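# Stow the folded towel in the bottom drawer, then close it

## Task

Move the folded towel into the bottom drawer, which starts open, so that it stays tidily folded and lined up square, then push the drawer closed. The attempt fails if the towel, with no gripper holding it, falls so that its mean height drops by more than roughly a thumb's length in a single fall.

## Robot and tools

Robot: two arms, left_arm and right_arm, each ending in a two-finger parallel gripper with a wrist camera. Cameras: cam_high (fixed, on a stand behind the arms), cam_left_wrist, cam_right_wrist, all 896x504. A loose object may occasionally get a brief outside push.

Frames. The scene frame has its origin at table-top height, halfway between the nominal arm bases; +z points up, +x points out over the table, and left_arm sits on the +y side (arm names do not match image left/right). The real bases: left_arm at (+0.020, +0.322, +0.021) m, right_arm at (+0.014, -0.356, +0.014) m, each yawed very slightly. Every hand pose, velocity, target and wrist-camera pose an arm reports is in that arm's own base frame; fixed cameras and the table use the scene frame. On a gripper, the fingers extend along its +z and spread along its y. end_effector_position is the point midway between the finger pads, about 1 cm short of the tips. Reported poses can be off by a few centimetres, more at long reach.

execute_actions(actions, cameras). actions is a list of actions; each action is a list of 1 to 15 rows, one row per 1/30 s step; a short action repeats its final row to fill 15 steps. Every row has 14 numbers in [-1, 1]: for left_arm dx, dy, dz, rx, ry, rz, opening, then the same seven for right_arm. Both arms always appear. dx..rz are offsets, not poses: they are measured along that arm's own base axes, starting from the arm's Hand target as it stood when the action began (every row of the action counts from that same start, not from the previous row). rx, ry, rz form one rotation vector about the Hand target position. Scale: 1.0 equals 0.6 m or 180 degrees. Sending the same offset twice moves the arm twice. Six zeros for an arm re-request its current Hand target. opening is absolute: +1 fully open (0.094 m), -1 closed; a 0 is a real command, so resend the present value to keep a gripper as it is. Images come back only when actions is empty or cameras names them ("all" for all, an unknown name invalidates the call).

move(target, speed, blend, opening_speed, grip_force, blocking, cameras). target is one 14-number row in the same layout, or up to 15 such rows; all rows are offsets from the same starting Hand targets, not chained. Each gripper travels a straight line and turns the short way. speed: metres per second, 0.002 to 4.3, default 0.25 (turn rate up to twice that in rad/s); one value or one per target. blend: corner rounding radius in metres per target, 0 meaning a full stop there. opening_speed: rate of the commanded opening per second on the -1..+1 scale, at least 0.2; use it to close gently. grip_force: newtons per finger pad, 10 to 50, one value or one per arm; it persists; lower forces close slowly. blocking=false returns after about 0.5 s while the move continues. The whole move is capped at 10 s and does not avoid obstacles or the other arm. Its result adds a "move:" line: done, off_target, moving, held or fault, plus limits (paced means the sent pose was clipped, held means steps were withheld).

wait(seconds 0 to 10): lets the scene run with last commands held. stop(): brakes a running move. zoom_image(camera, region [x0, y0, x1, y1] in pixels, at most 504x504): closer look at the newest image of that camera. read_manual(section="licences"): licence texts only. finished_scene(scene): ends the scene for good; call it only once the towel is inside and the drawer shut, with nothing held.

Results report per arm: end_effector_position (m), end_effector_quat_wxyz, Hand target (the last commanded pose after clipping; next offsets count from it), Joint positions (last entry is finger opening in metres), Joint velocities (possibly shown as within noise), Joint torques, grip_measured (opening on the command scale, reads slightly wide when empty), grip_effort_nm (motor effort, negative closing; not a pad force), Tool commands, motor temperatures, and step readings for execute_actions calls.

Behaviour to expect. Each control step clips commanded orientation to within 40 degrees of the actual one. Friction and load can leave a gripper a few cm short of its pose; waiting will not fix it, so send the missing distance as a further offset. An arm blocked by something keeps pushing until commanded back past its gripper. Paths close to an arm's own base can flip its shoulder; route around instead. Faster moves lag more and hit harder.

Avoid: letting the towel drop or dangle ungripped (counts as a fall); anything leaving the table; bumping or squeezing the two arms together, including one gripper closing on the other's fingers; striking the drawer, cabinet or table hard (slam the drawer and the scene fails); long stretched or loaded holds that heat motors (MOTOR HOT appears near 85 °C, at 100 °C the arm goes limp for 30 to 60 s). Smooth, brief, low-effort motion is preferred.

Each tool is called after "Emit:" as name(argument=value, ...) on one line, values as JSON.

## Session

Emit:
execute_actions(actions=[])

Scene clock: 0.00 s.
left_arm: end_effector_position=(+0.3178, -0.3786, +0.3655) grip_measured=+1.000 grip_effort_nm=n/a end_effector_quat_wxyz=(+0.406, -0.069, +0.908, -0.077) | right_arm: end_effector_position=(+0.7682, +0.0142, +0.1450) grip_measured=+1.000 grip_effort_nm=n/a end_effector_quat_wxyz=(+0.457, -0.155, +0.856, +0.184)
Joint positions: left_arm=[-1.094 1.308 1.384 -1.082 -0.676 -1.041 0.094] | right_arm=[-0.101 2.004 1.553 -0.2 -0.557 -0.179 0.094]
Joint velocities: within noise
Joint torques (N m): no reading
Motor temperatures (°C): left_arm=[29 27 35 26 29 25 29] | right_arm=[30 31 34 25 28 29 30]
Heat: left arm: hottest elbow 35 °C; right arm: hottest elbow 34 °C.
Hand target: left_arm +0.3195, -0.3818, +0.3834; +0.413, -0.075, +0.903, -0.093 | right_arm +0.7759, +0.0134, +0.1556; +0.467, -0.158, +0.851, +0.181
Tool commands: left_gripper/opening=+1.0 right_gripper/opening=+1.0

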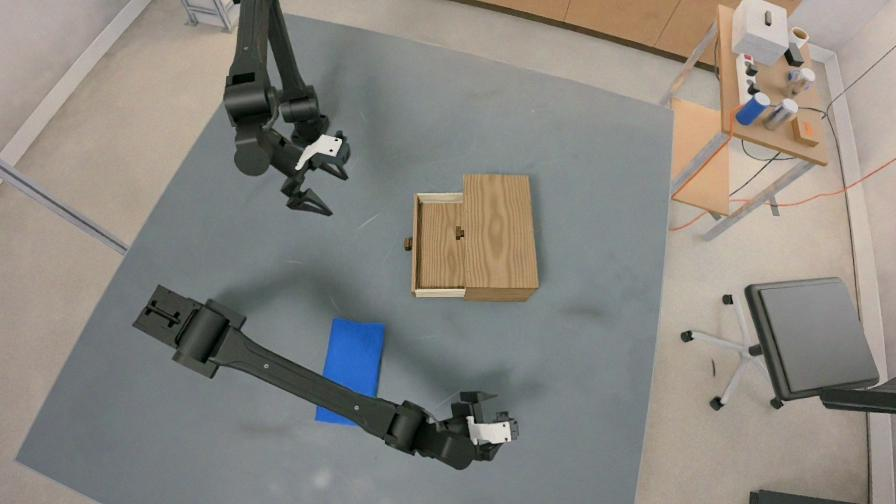

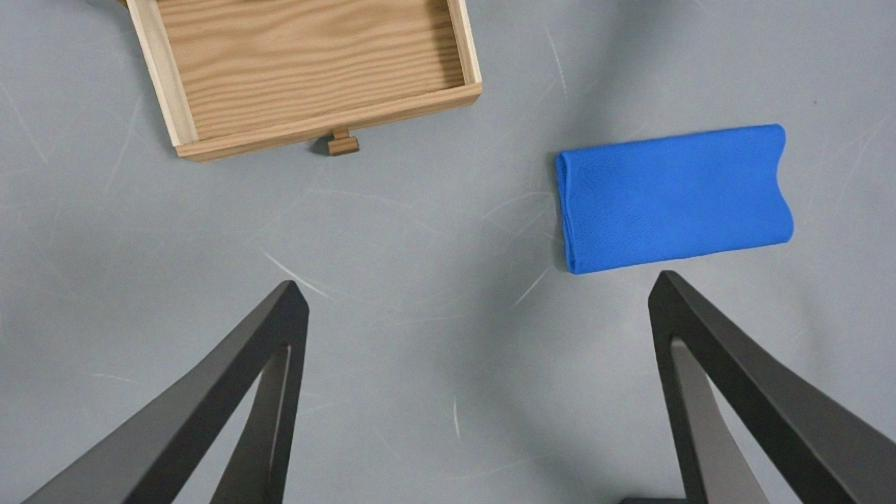

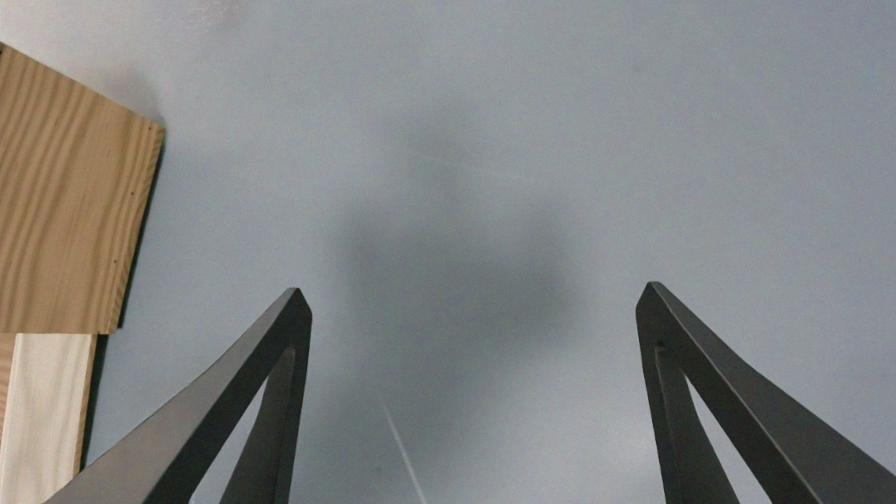

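Emit:
zoom_image(camera="cam_left_wrist", region=[110, 0, 500, 180])

Emit:
zoom_image(camera="cam_left_wrist", region=[530, 100, 820, 300])

Emit:
zoom_image(camera="cam_high", region=[300, 160, 560, 440])

Scaled by 1.292 from the camera's 896x504 image, which has a finer 1280x720 frame.

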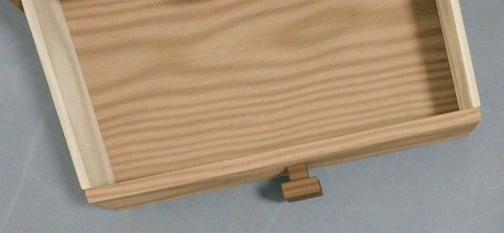

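Scaled by 1.738 from the camera's 896x504 image, which has a finer 1280x720 frame.

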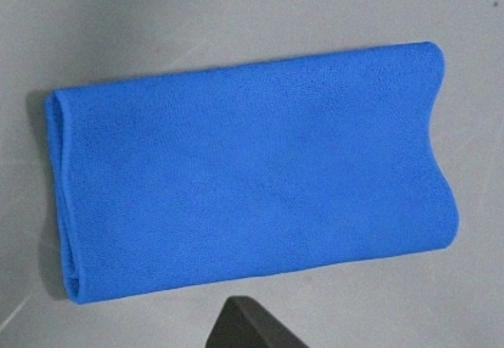

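Scaled by 1.800 from the camera's 896x504 image, which has a finer 1280x720 frame.

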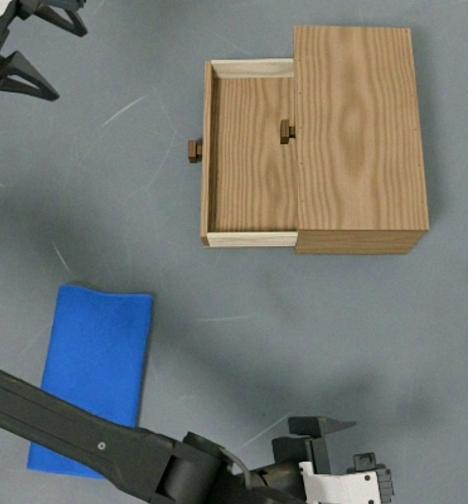

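Emit:
move(target=[-0.0558,-0.2237,-0.389,-0.2666,0.1381,0.0603,0.4,-0.7365,-0.264,0.12,0.3078,0.2053,-0.3058,0.4], speed=0.3, cameras=["all"])

Scene clock: 362.53 s.
left_arm: end_effector_position=(+0.2897, -0.5112, +0.1538) grip_measured=+0.403 grip_effort_nm=-0.13 end_effector_quat_wxyz=(+0.160, -0.335, +0.844, -0.387) | right_arm: end_effector_position=(+0.3377, -0.1418, +0.2240) grip_measured=+0.402 grip_effort_nm=-0.11 end_effector_quat_wxyz=(+0.236, +0.513, +0.748, +0.350)
Joint positions: left_arm=[-1.126 1.538 1.002 -0.197 -0.245 -1.773 0.066] | right_arm=[-0.727 1.014 0.786 -0.85 -0.752 0.673 0.066]
Joint torques (N m): left_arm=[-2.61 -10.17 7.84 2.97 -0.19 -0.01] | right_arm=[-0.97 -7.65 9.42 1.03 -0.59 -0.2]
Motor temperatures (°C): left_arm=[29 28 53 26 30 25 29] | right_arm=[30 37 45 26 28 29 30]
Heat: left arm: hottest elbow 53 °C; right arm: hottest elbow 45 °C.
Hand target: left_arm +0.2860, -0.5160, +0.1499; +0.156, -0.335, +0.842, -0.393 | right_arm +0.3340, -0.1449, +0.2276; +0.240, +0.514, +0.746, +0.348
Off the commanded pose: left_arm 0.007 m, 1 deg | right_arm 0.006 m, 1 deg.
move: done

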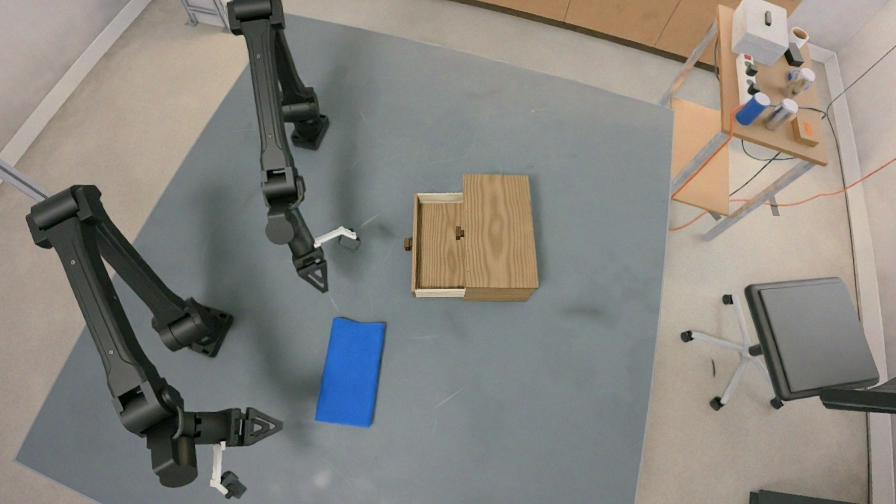

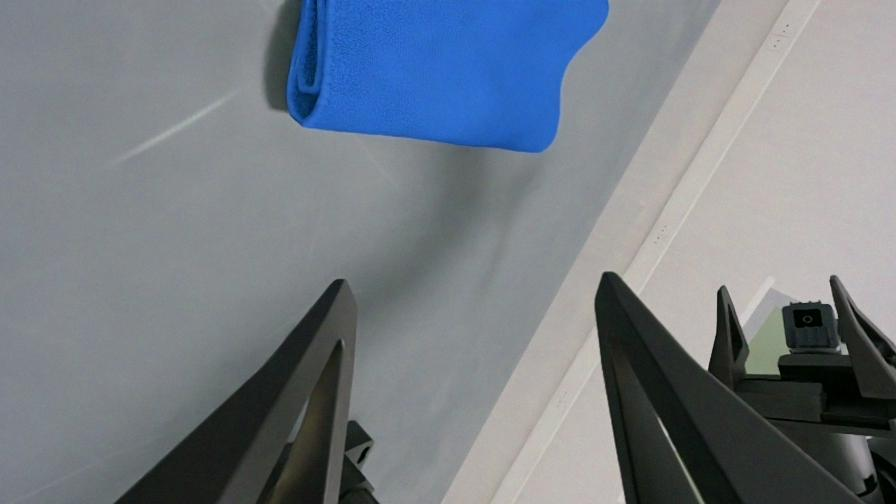

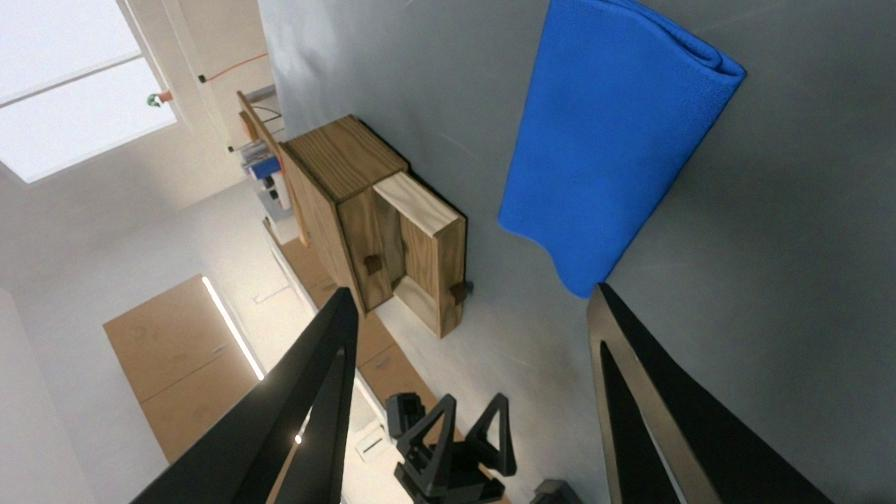

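Emit:
zoom_image(camera="cam_left_wrist", region=[240, 0, 640, 170])

Emit:
zoom_image(camera="cam_right_wrist", region=[440, 0, 800, 310])

Scaled by 1.260 from the camera's 896x504 image, which has a finer 1280x720 frame.

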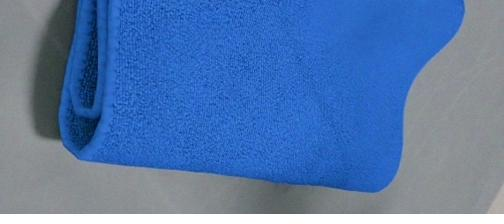

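Scaled by 1.400 from the camera's 896x504 image, which has a finer 1280x720 frame.

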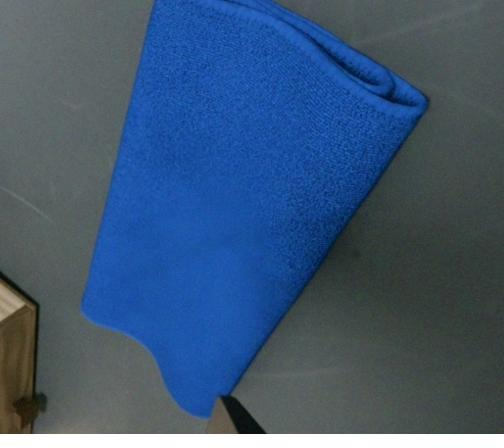

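Emit:
move(target=[0.0278,-0.0667,-0.1833,0,0,0,0.4,0.0067,0.0865,-0.3127,0,0,0,0.4], speed=0.2, cameras=["all"])

Scene clock: 437.37 s.
left_arm: end_effector_position=(+0.3009, -0.5395, +0.0288) grip_measured=+0.403 grip_effort_nm=-0.13 end_effector_quat_wxyz=(+0.157, -0.336, +0.851, -0.373) | right_arm: end_effector_position=(+0.3379, -0.0987, +0.0461) grip_measured=+0.402 grip_effort_nm=-0.11 end_effector_quat_wxyz=(+0.247, +0.514, +0.745, +0.346)
Joint positions: left_arm=[-1.13 1.828 0.997 0.065 -0.245 -1.777 0.066] | right_arm=[-0.596 1.258 0.38 -0.078 -0.672 0.832 0.066]
Joint torques (N m): left_arm=[-2.78 -12.57 8.95 2.81 -0.31 0.02] | right_arm=[0.67 -5.36 5.96 2.59 -0.3 -0.03]
Motor temperatures (°C): left_arm=[29 28 47 26 29 25 29] | right_arm=[30 35 43 26 29 29 30]
Heat: left arm: hottest elbow 47 °C; right arm: hottest elbow 43 °C.
Hand target: left_arm +0.3027, -0.5561, +0.0400; +0.156, -0.335, +0.842, -0.393 | right_arm +0.3380, -0.0931, +0.0400; +0.240, +0.514, +0.746, +0.348
Off the commanded pose: left_arm 0.020 m, 3 deg | right_arm 0.008 m, 1 deg.
move: off_target (left_arm)

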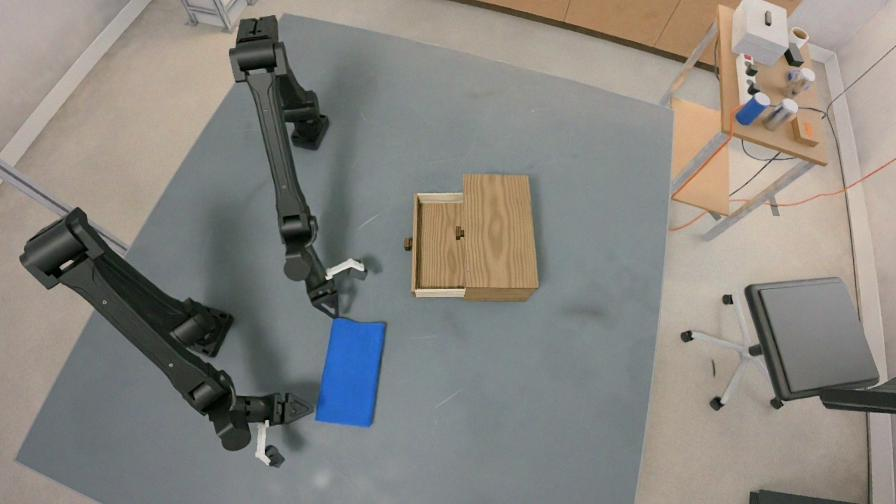

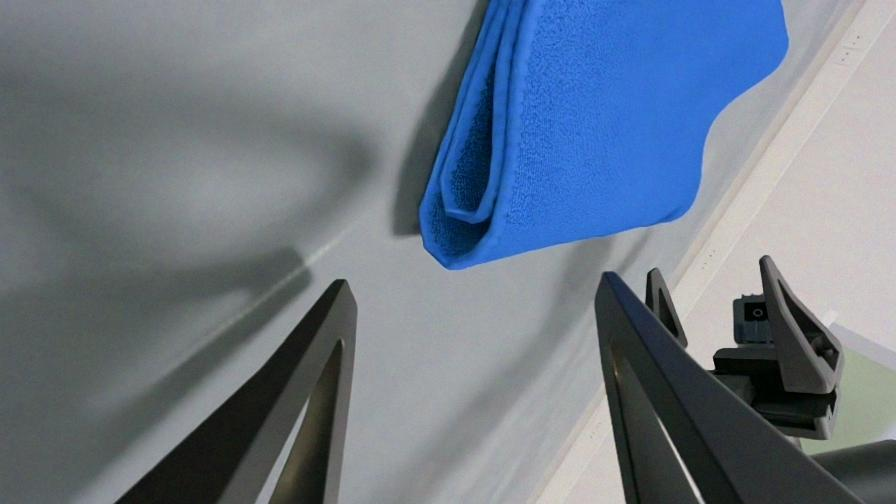

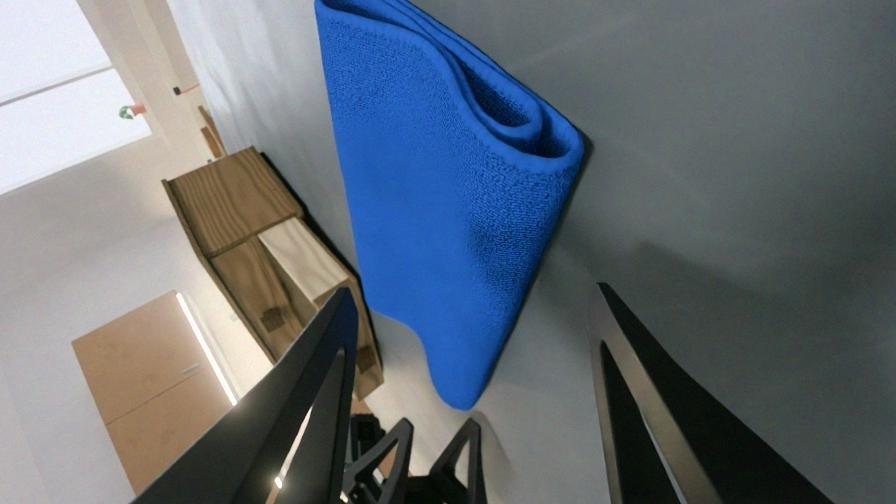

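Emit:
move(target=[0.0555,-0.1183,-0.0233,0,0,0,0.4,0.1083,0.0417,-0.045,0,0,0,0.4], speed=0.1, cameras=["all"])

Scene clock: 481.40 s.
left_arm: end_effector_position=(+0.3332, -0.6081, +0.0196) grip_measured=+0.403 grip_effort_nm=-0.11 end_effector_quat_wxyz=(+0.158, -0.335, +0.845, -0.384) | right_arm: end_effector_position=(+0.3894, -0.0676, +0.0137) grip_measured=+0.401 grip_effort_nm=-0.08 end_effector_quat_wxyz=(+0.238, +0.517, +0.745, +0.347)
Joint positions: left_arm=[-1.13 1.99 1.223 0.027 -0.245 -1.777 0.066] | right_arm=[-0.407 1.471 0.419 0.184 -0.561 1.017 0.066]
Joint torques (N m): left_arm=[-2.2 -13.57 11.33 1.37 -0.26 0.02] | right_arm=[1.32 -7.12 7.68 2.36 0 -0.03]
Heat: left arm: hottest elbow 47 °C; right arm: hottest elbow 41 °C.
Hand target: left_arm +0.3360, -0.6270, +0.0259; +0.156, -0.335, +0.842, -0.393 | right_arm +0.4029, -0.0680, +0.0129; +0.240, +0.514, +0.746, +0.348
Off the commanded pose: left_arm 0.020 m, 1 deg | right_arm 0.014 m, 0 deg.
move: off_target (left_arm, right_arm)

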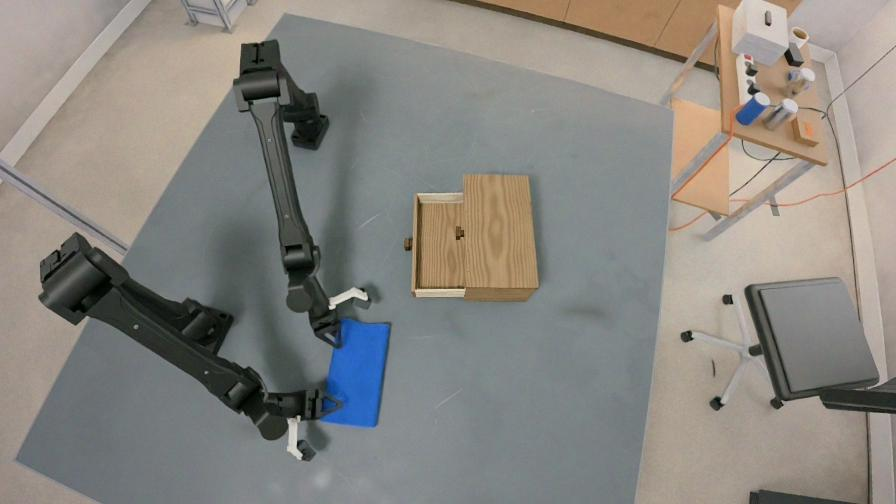

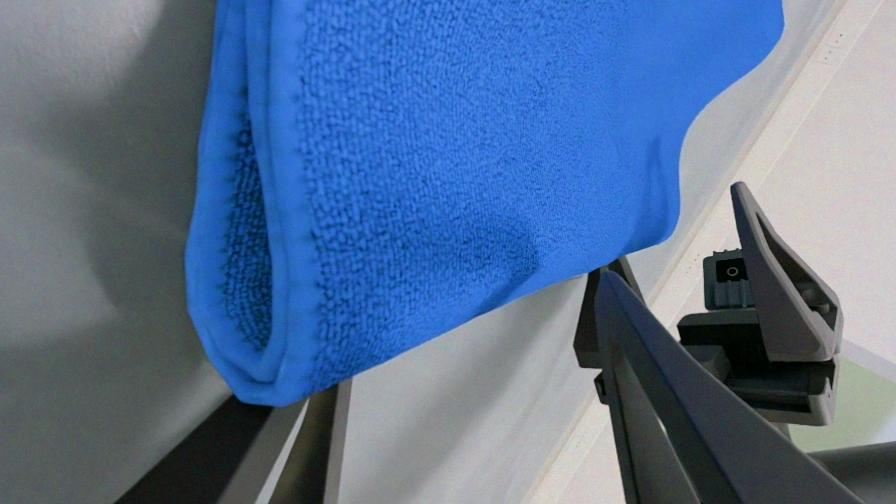

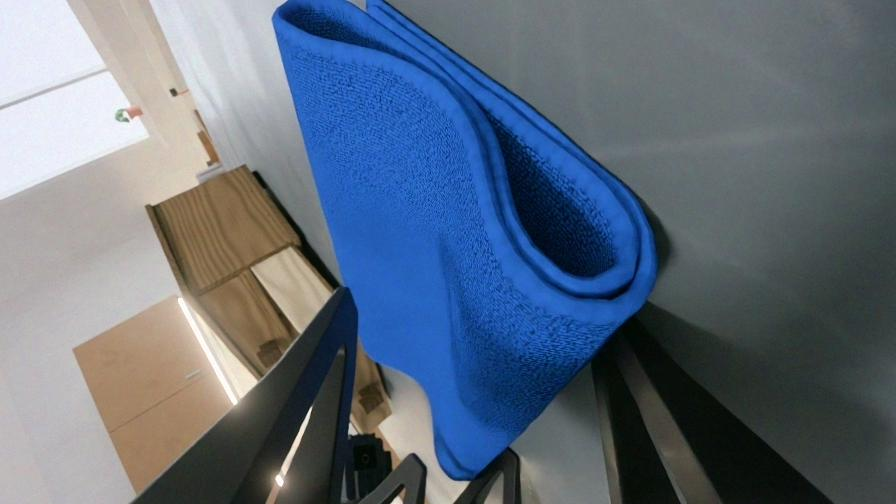

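Emit:
move(target=[0.008,-0.010,-0.003,0,0,0,0.4,0.042,0.015,0.0,0,0,0,0.4], speed=0.08, grip_force=35, cameras=["cam_left_wrist","cam_right_wrist"])

Scene clock: 496.97 s.
left_arm: end_effector_position=(+0.3369, -0.6159, +0.0198) grip_measured=+0.403 grip_effort_nm=-0.12 end_effector_quat_wxyz=(+0.158, -0.335, +0.845, -0.386) | right_arm: end_effector_position=(+0.4140, -0.0604, +0.0137) grip_measured=+0.401 grip_effort_nm=-0.09 end_effector_quat_wxyz=(+0.238, +0.518, +0.745, +0.346)
Joint positions: left_arm=[-1.13 2.006 1.249 0.02 -0.245 -1.777 0.066] | right_arm=[-0.353 1.515 0.469 0.204 -0.522 1.064 0.066]
Joint torques (N m): left_arm=[-1.96 -13.98 11.36 1.48 -0.21 0.04] | right_arm=[1.03 -8 8.03 2.78 -0.06 -0.04]
Heat: left arm: hottest elbow 47 °C; right arm: hottest elbow 41 °C.
Hand target: left_arm +0.3408, -0.6331, +0.0242; +0.156, -0.335, +0.842, -0.393 | right_arm +0.4280, -0.0589, +0.0128; +0.240, +0.514, +0.746, +0.348
Off the commanded pose: left_arm 0.018 m, 1 deg | right_arm 0.014 m, 1 deg.
grip_force (N): 35, 35
move: off_target (left_arm, right_arm)
Images, in order (width x height): cam_left_wrist 896x504, cam_right_wrist 896x504.

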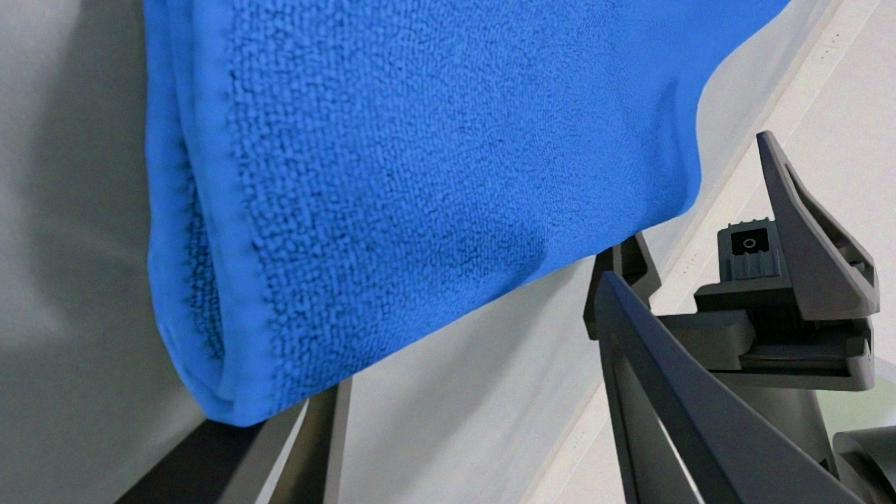

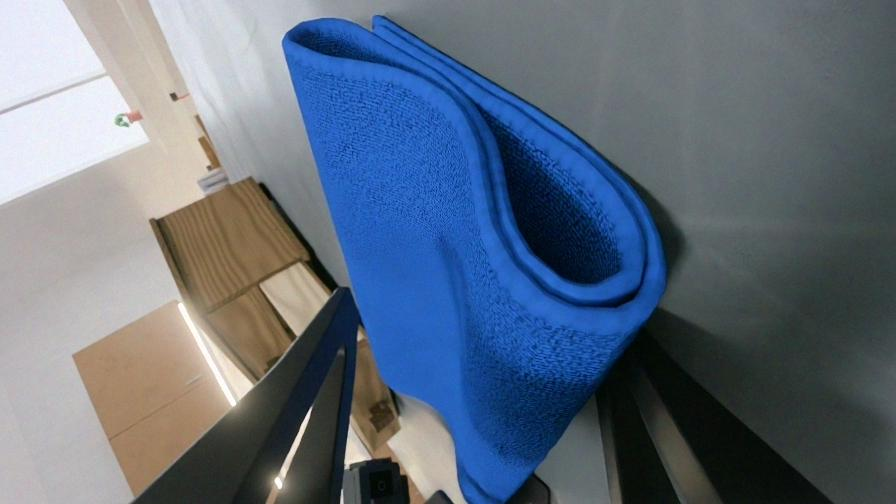

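Emit:
move(target=[0,0,0,0,0,0,-1,0,0,0,0,0,0,-1], opening_speed=0.6, cameras=["cam_left_wrist","cam_right_wrist"])

Scene clock: 505.27 s.
left_arm: end_effector_position=(+0.3363, -0.6147, +0.0144) grip_measured=-0.995 grip_effort_nm=-0.24 end_effector_quat_wxyz=(+0.158, -0.336, +0.847, -0.382) | right_arm: end_effector_position=(+0.4128, -0.0596, +0.0089) grip_measured=-0.793 grip_effort_nm=-0.77 end_effector_quat_wxyz=(+0.233, +0.520, +0.746, +0.343)
Joint positions: left_arm=[-1.13 2.013 1.249 0.017 -0.245 -1.777 0] | right_arm=[-0.35 1.527 0.469 0.204 -0.518 1.065 0.01]
Joint torques (N m): left_arm=[-2.02 -14.8 11.32 1.43 -0.21 0.04] | right_arm=[0.85 -9.11 7.69 2.58 -0.2 -0.06]
Heat: left arm: hottest elbow 48 °C; right arm: hottest elbow 42 °C.
Hand target: left_arm +0.3408, -0.6331, +0.0243; +0.156, -0.335, +0.842, -0.393 | right_arm +0.4281, -0.0589, +0.0130; +0.240, +0.514, +0.746, +0.348
Off the commanded pose: left_arm 0.021 m, 1 deg | right_arm 0.016 m, 1 deg.
grip_force (N): 35, 35
move: off_target (left_arm, right_arm)
Images, in order (width x height): cam_left_wrist 896x504, cam_right_wrist 896x504.

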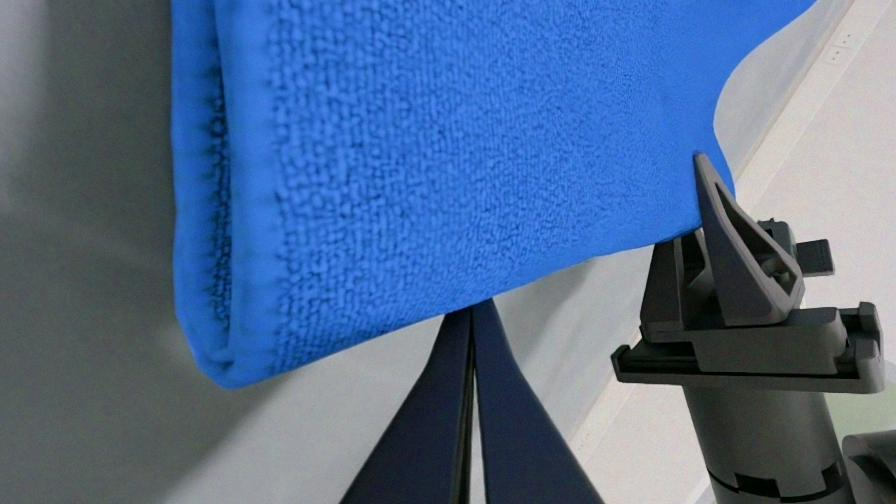

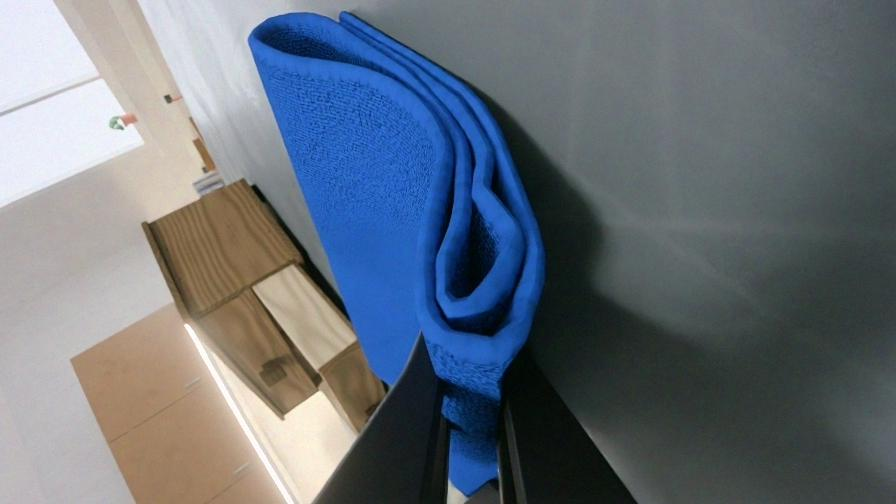

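Emit:
move(target=[[0,0,0,0,0,0,0.6,0,0,0,0,0,0,0.6],[-0.073,0.0968,0.0178,-0.0607,-0.0572,0,0.6,-0.1193,-0.0368,0.0283,0.0298,-0.0778,0,0.6]], speed=0.12, cameras=["all"])

Scene clock: 548.13 s.
left_arm: end_effector_position=(+0.3031, -0.5745, +0.0267) grip_measured=+0.597 grip_effort_nm=0.18 end_effector_quat_wxyz=(+0.197, -0.319, +0.786, -0.492) | right_arm: end_effector_position=(+0.3587, -0.0766, +0.0281) grip_measured=+0.598 grip_effort_nm=0.08 end_effector_quat_wxyz=(+0.294, +0.481, +0.696, +0.445)
Joint positions: left_arm=[-1.171 1.953 0.962 0.509 -0.328 -1.741 0.075] | right_arm=[-0.564 1.525 0.281 0.558 -0.821 1.052 0.075]
Joint torques (N m): left_arm=[-2.49 -14.8 4.74 2.86 -0.32 0.15] | right_arm=[-1.14 -9.11 3.26 2.93 -0.47 -0.24]
Heat: left arm: hottest elbow 51 °C; right arm: hottest elbow 42 °C.
Hand target: left_arm +0.2969, -0.5749, +0.0348; +0.198, -0.311, +0.784, -0.500 | right_arm +0.3566, -0.0810, +0.0299; +0.305, +0.478, +0.695, +0.442
Off the commanded pose: left_arm 0.010 m, 1 deg | right_arm 0.005 m, 1 deg.
grip_force (N): 35, 35
move: done

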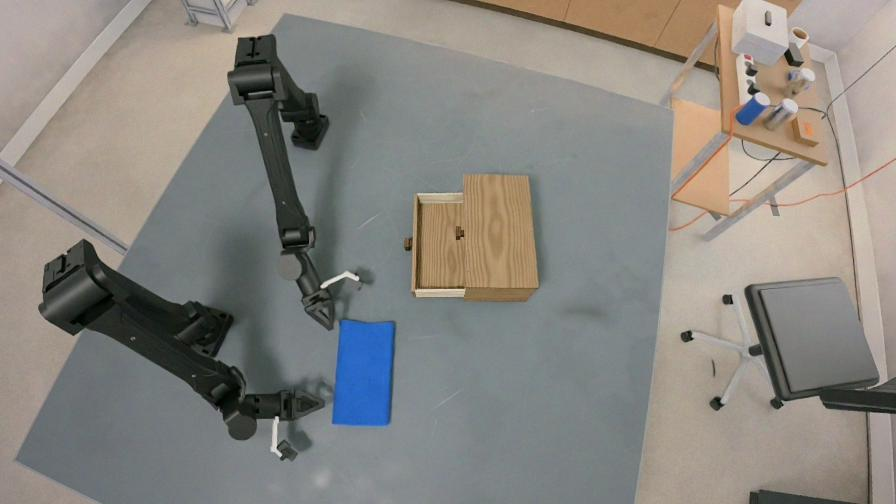

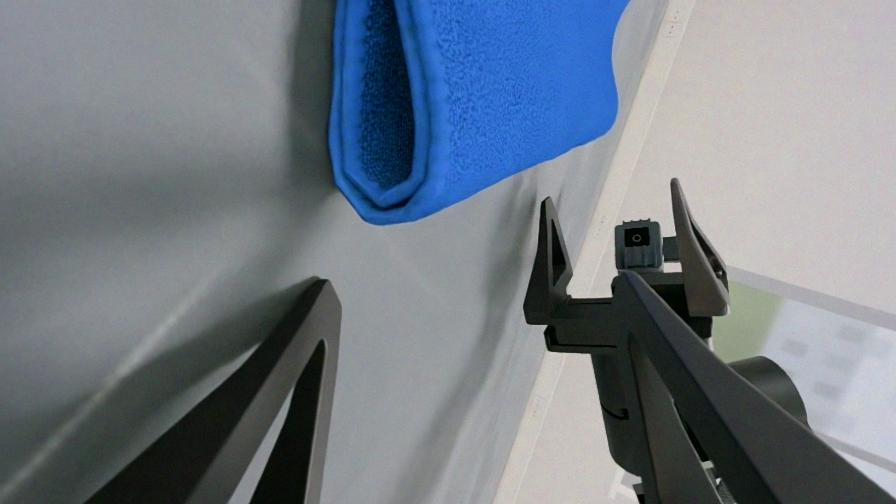

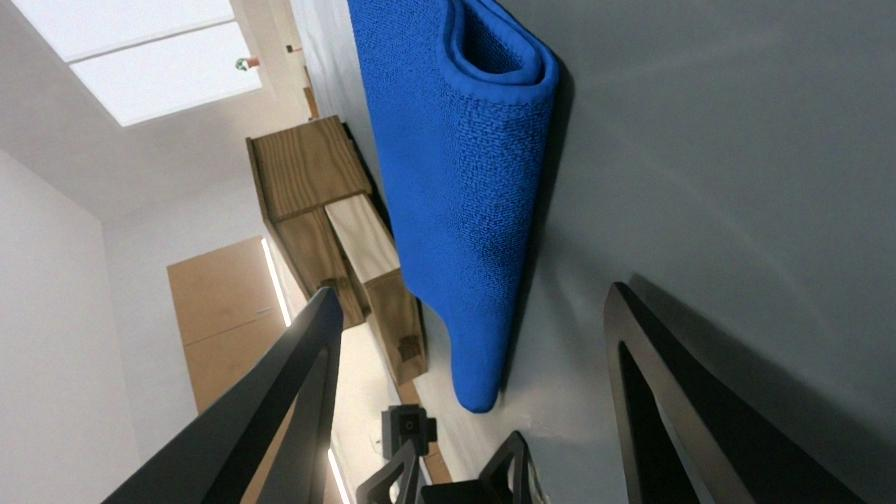

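Emit:
move(target=[[0,0,0,0,0,0.1167,0.6,0,0,-0.008,0,0,0,0.6],[0.1302,-0.0785,-0.0022,0,0,0.1167,0.6,0.1607,0.055,-0.0132,0,0,0,0.6]], speed=0.12, blend=0.005, cameras=["all"])

Scene clock: 590.33 s.
left_arm: end_effector_position=(+0.3648, -0.6084, +0.0279) grip_measured=+0.597 grip_effort_nm=0.18 end_effector_quat_wxyz=(+0.285, -0.449, +0.717, -0.450) | right_arm: end_effector_position=(+0.4397, -0.0496, +0.0212) grip_measured=+0.598 grip_effort_nm=0.08 end_effector_quat_wxyz=(+0.301, +0.484, +0.695, +0.438)
Joint positions: left_arm=[-1.178 2.084 1.247 0.264 -0.647 -1.937 0.075] | right_arm=[-0.342 1.678 0.424 0.69 -0.621 1.224 0.075]
Joint torques (N m): left_arm=[-1.03 -14.62 10.86 1.47 -0.26 0.2] | right_arm=[0.56 -9.29 6.19 3.11 -0.04 -0.12]
Heat: left arm: hottest elbow 45 °C; right arm: hottest elbow 39 °C.
Hand target: left_arm +0.3750, -0.6221, +0.0335; +0.286, -0.449, +0.714, -0.455 | right_arm +0.4529, -0.0481, +0.0219; +0.305, +0.478, +0.695, +0.442
Off the commanded pose: left_arm 0.018 m, 1 deg | right_arm 0.013 m, 1 deg.
grip_force (N): 35, 35
move: off_target (left_arm, right_arm)

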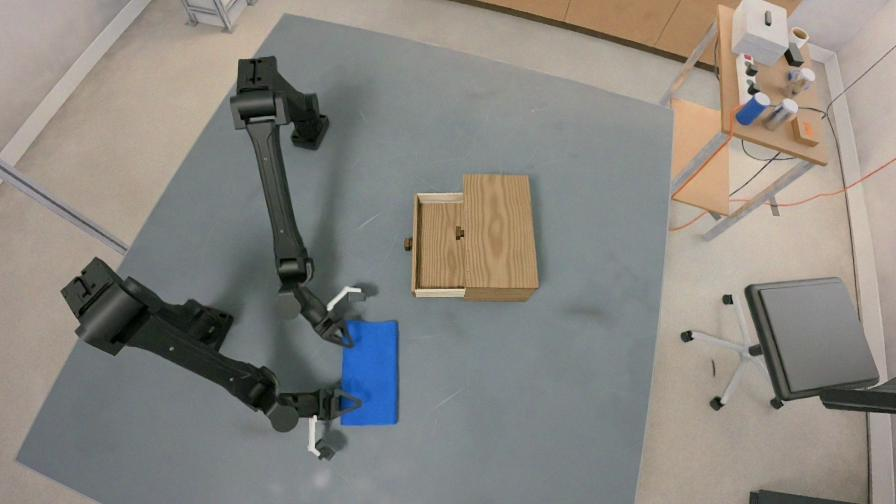

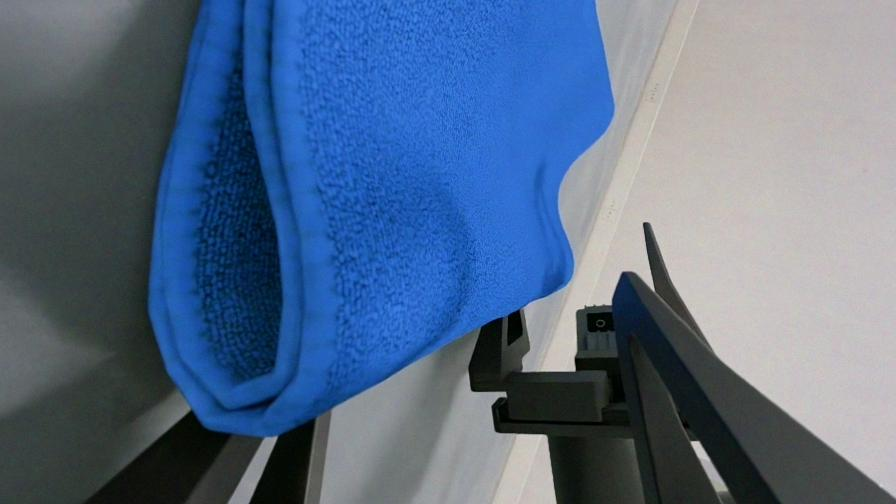

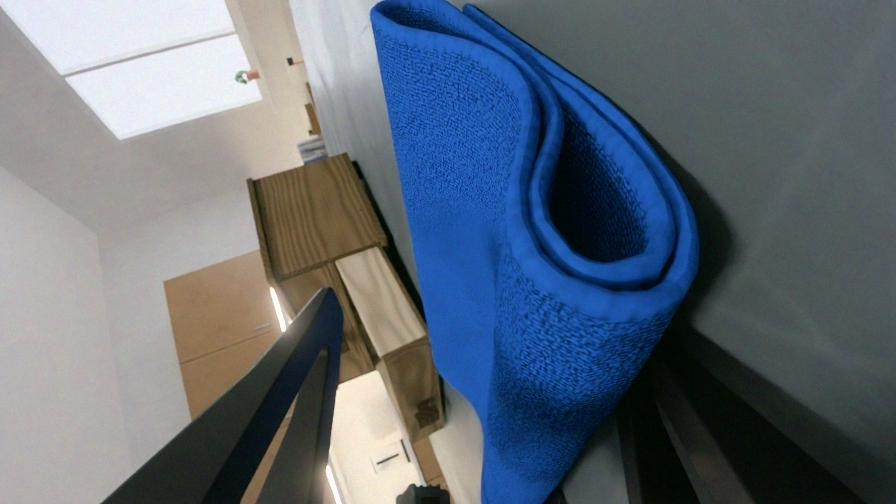

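Emit:
move(target=[[0.013,-0.006,-0.002,0,0,0,0.6,0.031,0.0125,-0.002,0,0,0,0.6],[0.013,-0.006,-0.002,0,0,0,-1,0.031,0.0125,-0.002,0,0,0,-1]], speed=0.1, cameras=["all"])

Scene clock: 601.93 s.
left_arm: end_effector_position=(+0.3705, -0.6133, +0.0239) grip_measured=-0.865 grip_effort_nm=-0.67 end_effector_quat_wxyz=(+0.284, -0.448, +0.719, -0.449) | right_arm: end_effector_position=(+0.4581, -0.0431, +0.0180) grip_measured=-0.790 grip_effort_nm=-0.77 end_effector_quat_wxyz=(+0.300, +0.486, +0.696, +0.436)
Joint positions: left_arm=[-1.172 2.102 1.27 0.26 -0.638 -1.93 0.006] | right_arm=[-0.303 1.713 0.465 0.693 -0.585 1.248 0.01]
Joint torques (N m): left_arm=[-0.67 -15.03 10.88 1.5 -0.26 0.18] | right_arm=[1.38 -10.29 6.17 2.88 -0.15 -0.07]
Heat: left arm: hottest elbow 46 °C; right arm: hottest elbow 39 °C.
Hand target: left_arm +0.3829, -0.6257, +0.0325; +0.286, -0.449, +0.714, -0.455 | right_arm +0.4716, -0.0405, +0.0208; +0.305, +0.478, +0.695, +0.442
Off the commanded pose: left_arm 0.019 m, 1 deg | right_arm 0.014 m, 1 deg.
grip_force (N): 35, 35
move: off_target (left_arm, right_arm); target 2's new opening was sent with left_arm's hand 0.018 m and 1 deg from that target

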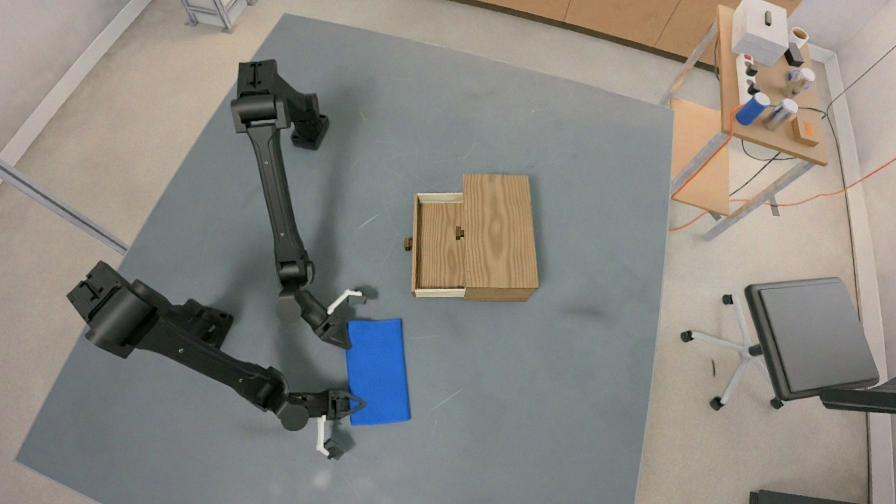

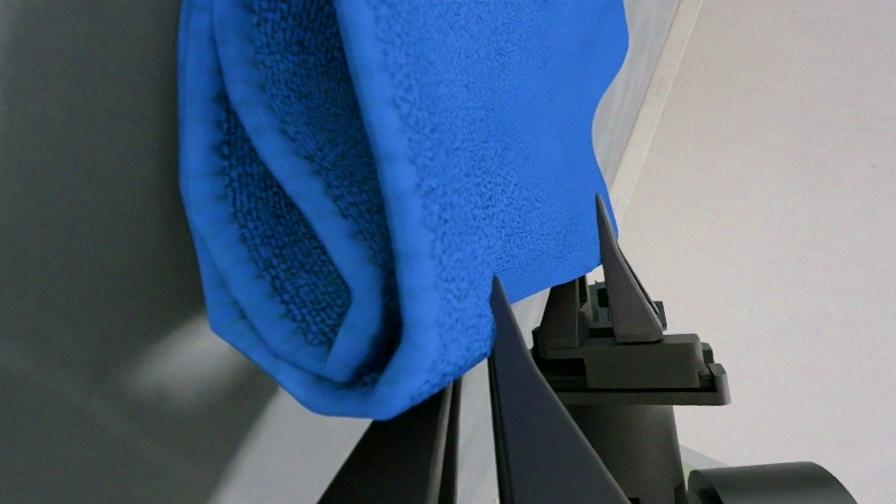

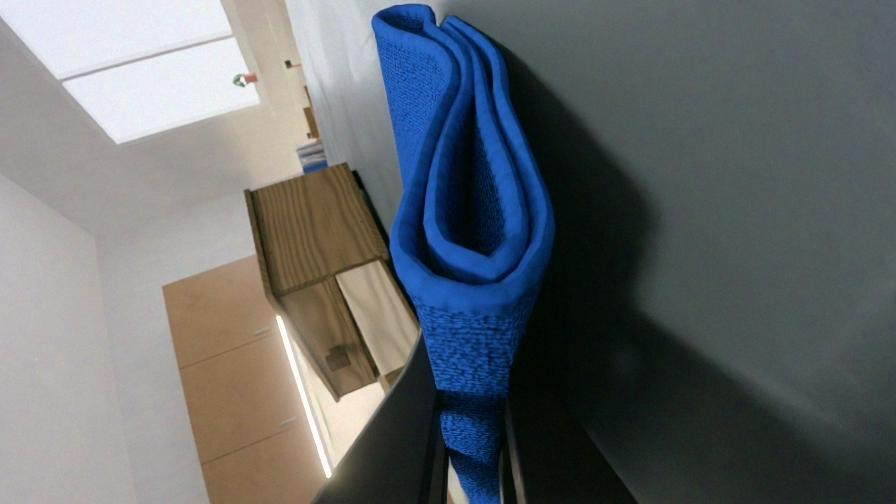

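Emit:
move(target=[[0,0,0,0,0,0,0.6,0,0,0,0,0,0,-1],[-0.03,0.012,-0.002,0,0,0,0.6,0,0,0,0,0,0,-1]], speed=0.1, cameras=["cam_left_wrist"])

Scene clock: 611.70 s.
left_arm: end_effector_position=(+0.3701, -0.6164, +0.0285) grip_measured=+0.597 grip_effort_nm=0.19 end_effector_quat_wxyz=(+0.288, -0.449, +0.715, -0.452) | right_arm: end_effector_position=(+0.4581, -0.0431, +0.0180) grip_measured=-0.790 grip_effort_nm=-0.77 end_effector_quat_wxyz=(+0.300, +0.486, +0.696, +0.436)
Joint positions: left_arm=[-1.177 2.102 1.278 0.259 -0.652 -1.93 0.075] | right_arm=[-0.303 1.713 0.465 0.693 -0.585 1.248 0.01]
Joint torques (N m): left_arm=[-2.26 -16.73 6.48 1.99 -0.49 0] | right_arm=[1.44 -9.99 6.2 3.17 -0.18 -0.06]
Heat: left arm: hottest elbow 46 °C; right arm: hottest elbow 39 °C.
Hand target: left_arm +0.3651, -0.6184, +0.0313; +0.286, -0.449, +0.714, -0.455 | right_arm +0.4716, -0.0405, +0.0208; +0.305, +0.478, +0.695, +0.442
Off the commanded pose: left_arm 0.006 m, 1 deg | right_arm 0.014 m, 1 deg.
grip_force (N): 35, 35
move: off_target (right_arm)
Images, in order (width x height): cam_left_wrist 896x504.

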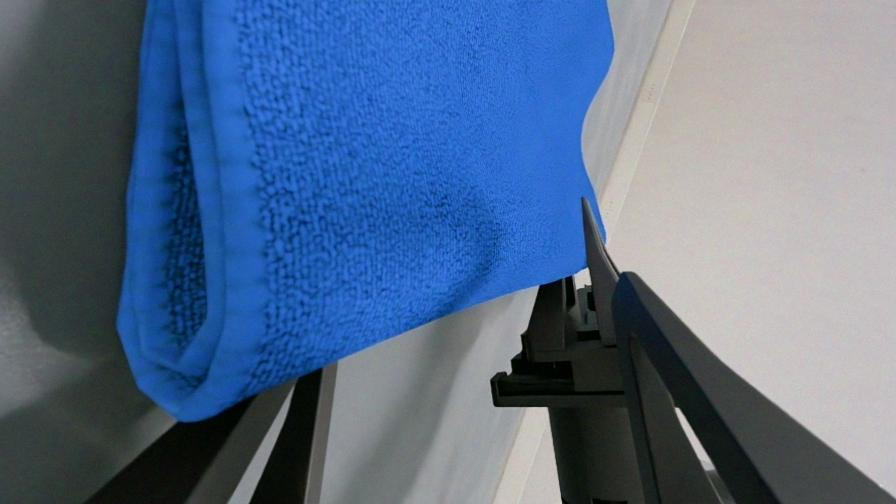

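Emit:
move(target=[0.068,-0.045,0.0028,0,0,0,0.6,0,0,0,0,0,0,-1], speed=0.1, cameras=["cam_left_wrist"])

Scene clock: 621.13 s.
left_arm: end_effector_position=(+0.3941, -0.6336, +0.0288) grip_measured=+0.597 grip_effort_nm=0.18 end_effector_quat_wxyz=(+0.284, -0.449, +0.717, -0.451) | right_arm: end_effector_position=(+0.4581, -0.0431, +0.0180) grip_measured=-0.790 grip_effort_nm=-0.77 end_effector_quat_wxyz=(+0.300, +0.486, +0.696, +0.436)
Joint positions: left_arm=[-1.15 2.145 1.366 0.22 -0.62 -1.918 0.075] | right_arm=[-0.303 1.713 0.465 0.693 -0.585 1.248 0.01]
Joint torques (N m): left_arm=[-1.44 -14.86 11.26 1.5 -0.26 0.15] | right_arm=[1.03 -10.17 6.26 2.99 -0.12 -0.02]
Heat: left arm: hottest elbow 46 °C; right arm: hottest elbow 39 °C.
Hand target: left_arm +0.4057, -0.6454, +0.0326; +0.286, -0.449, +0.714, -0.455 | right_arm +0.4716, -0.0405, +0.0208; +0.305, +0.478, +0.695, +0.442
Off the commanded pose: left_arm 0.017 m, 1 deg | right_arm 0.014 m, 1 deg.
grip_force (N): 35, 35
move: off_target (left_arm, right_arm)
Images, in order (width x height): cam_left_wrist 896x504.

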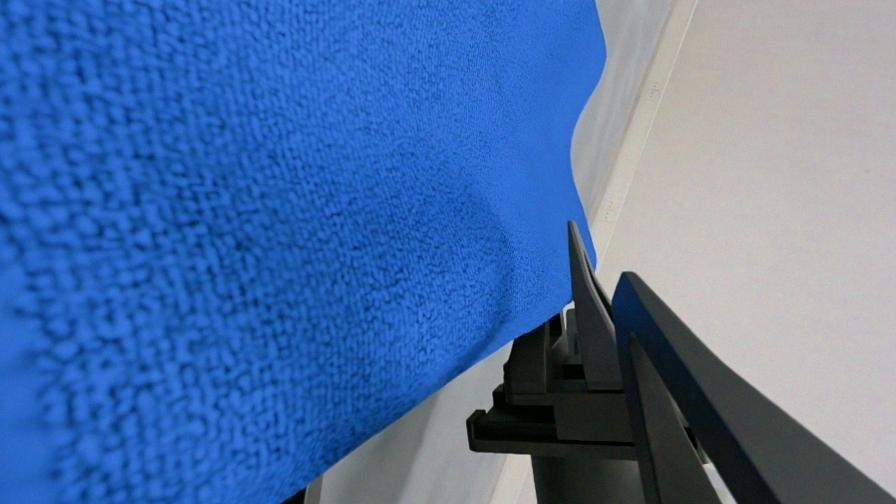

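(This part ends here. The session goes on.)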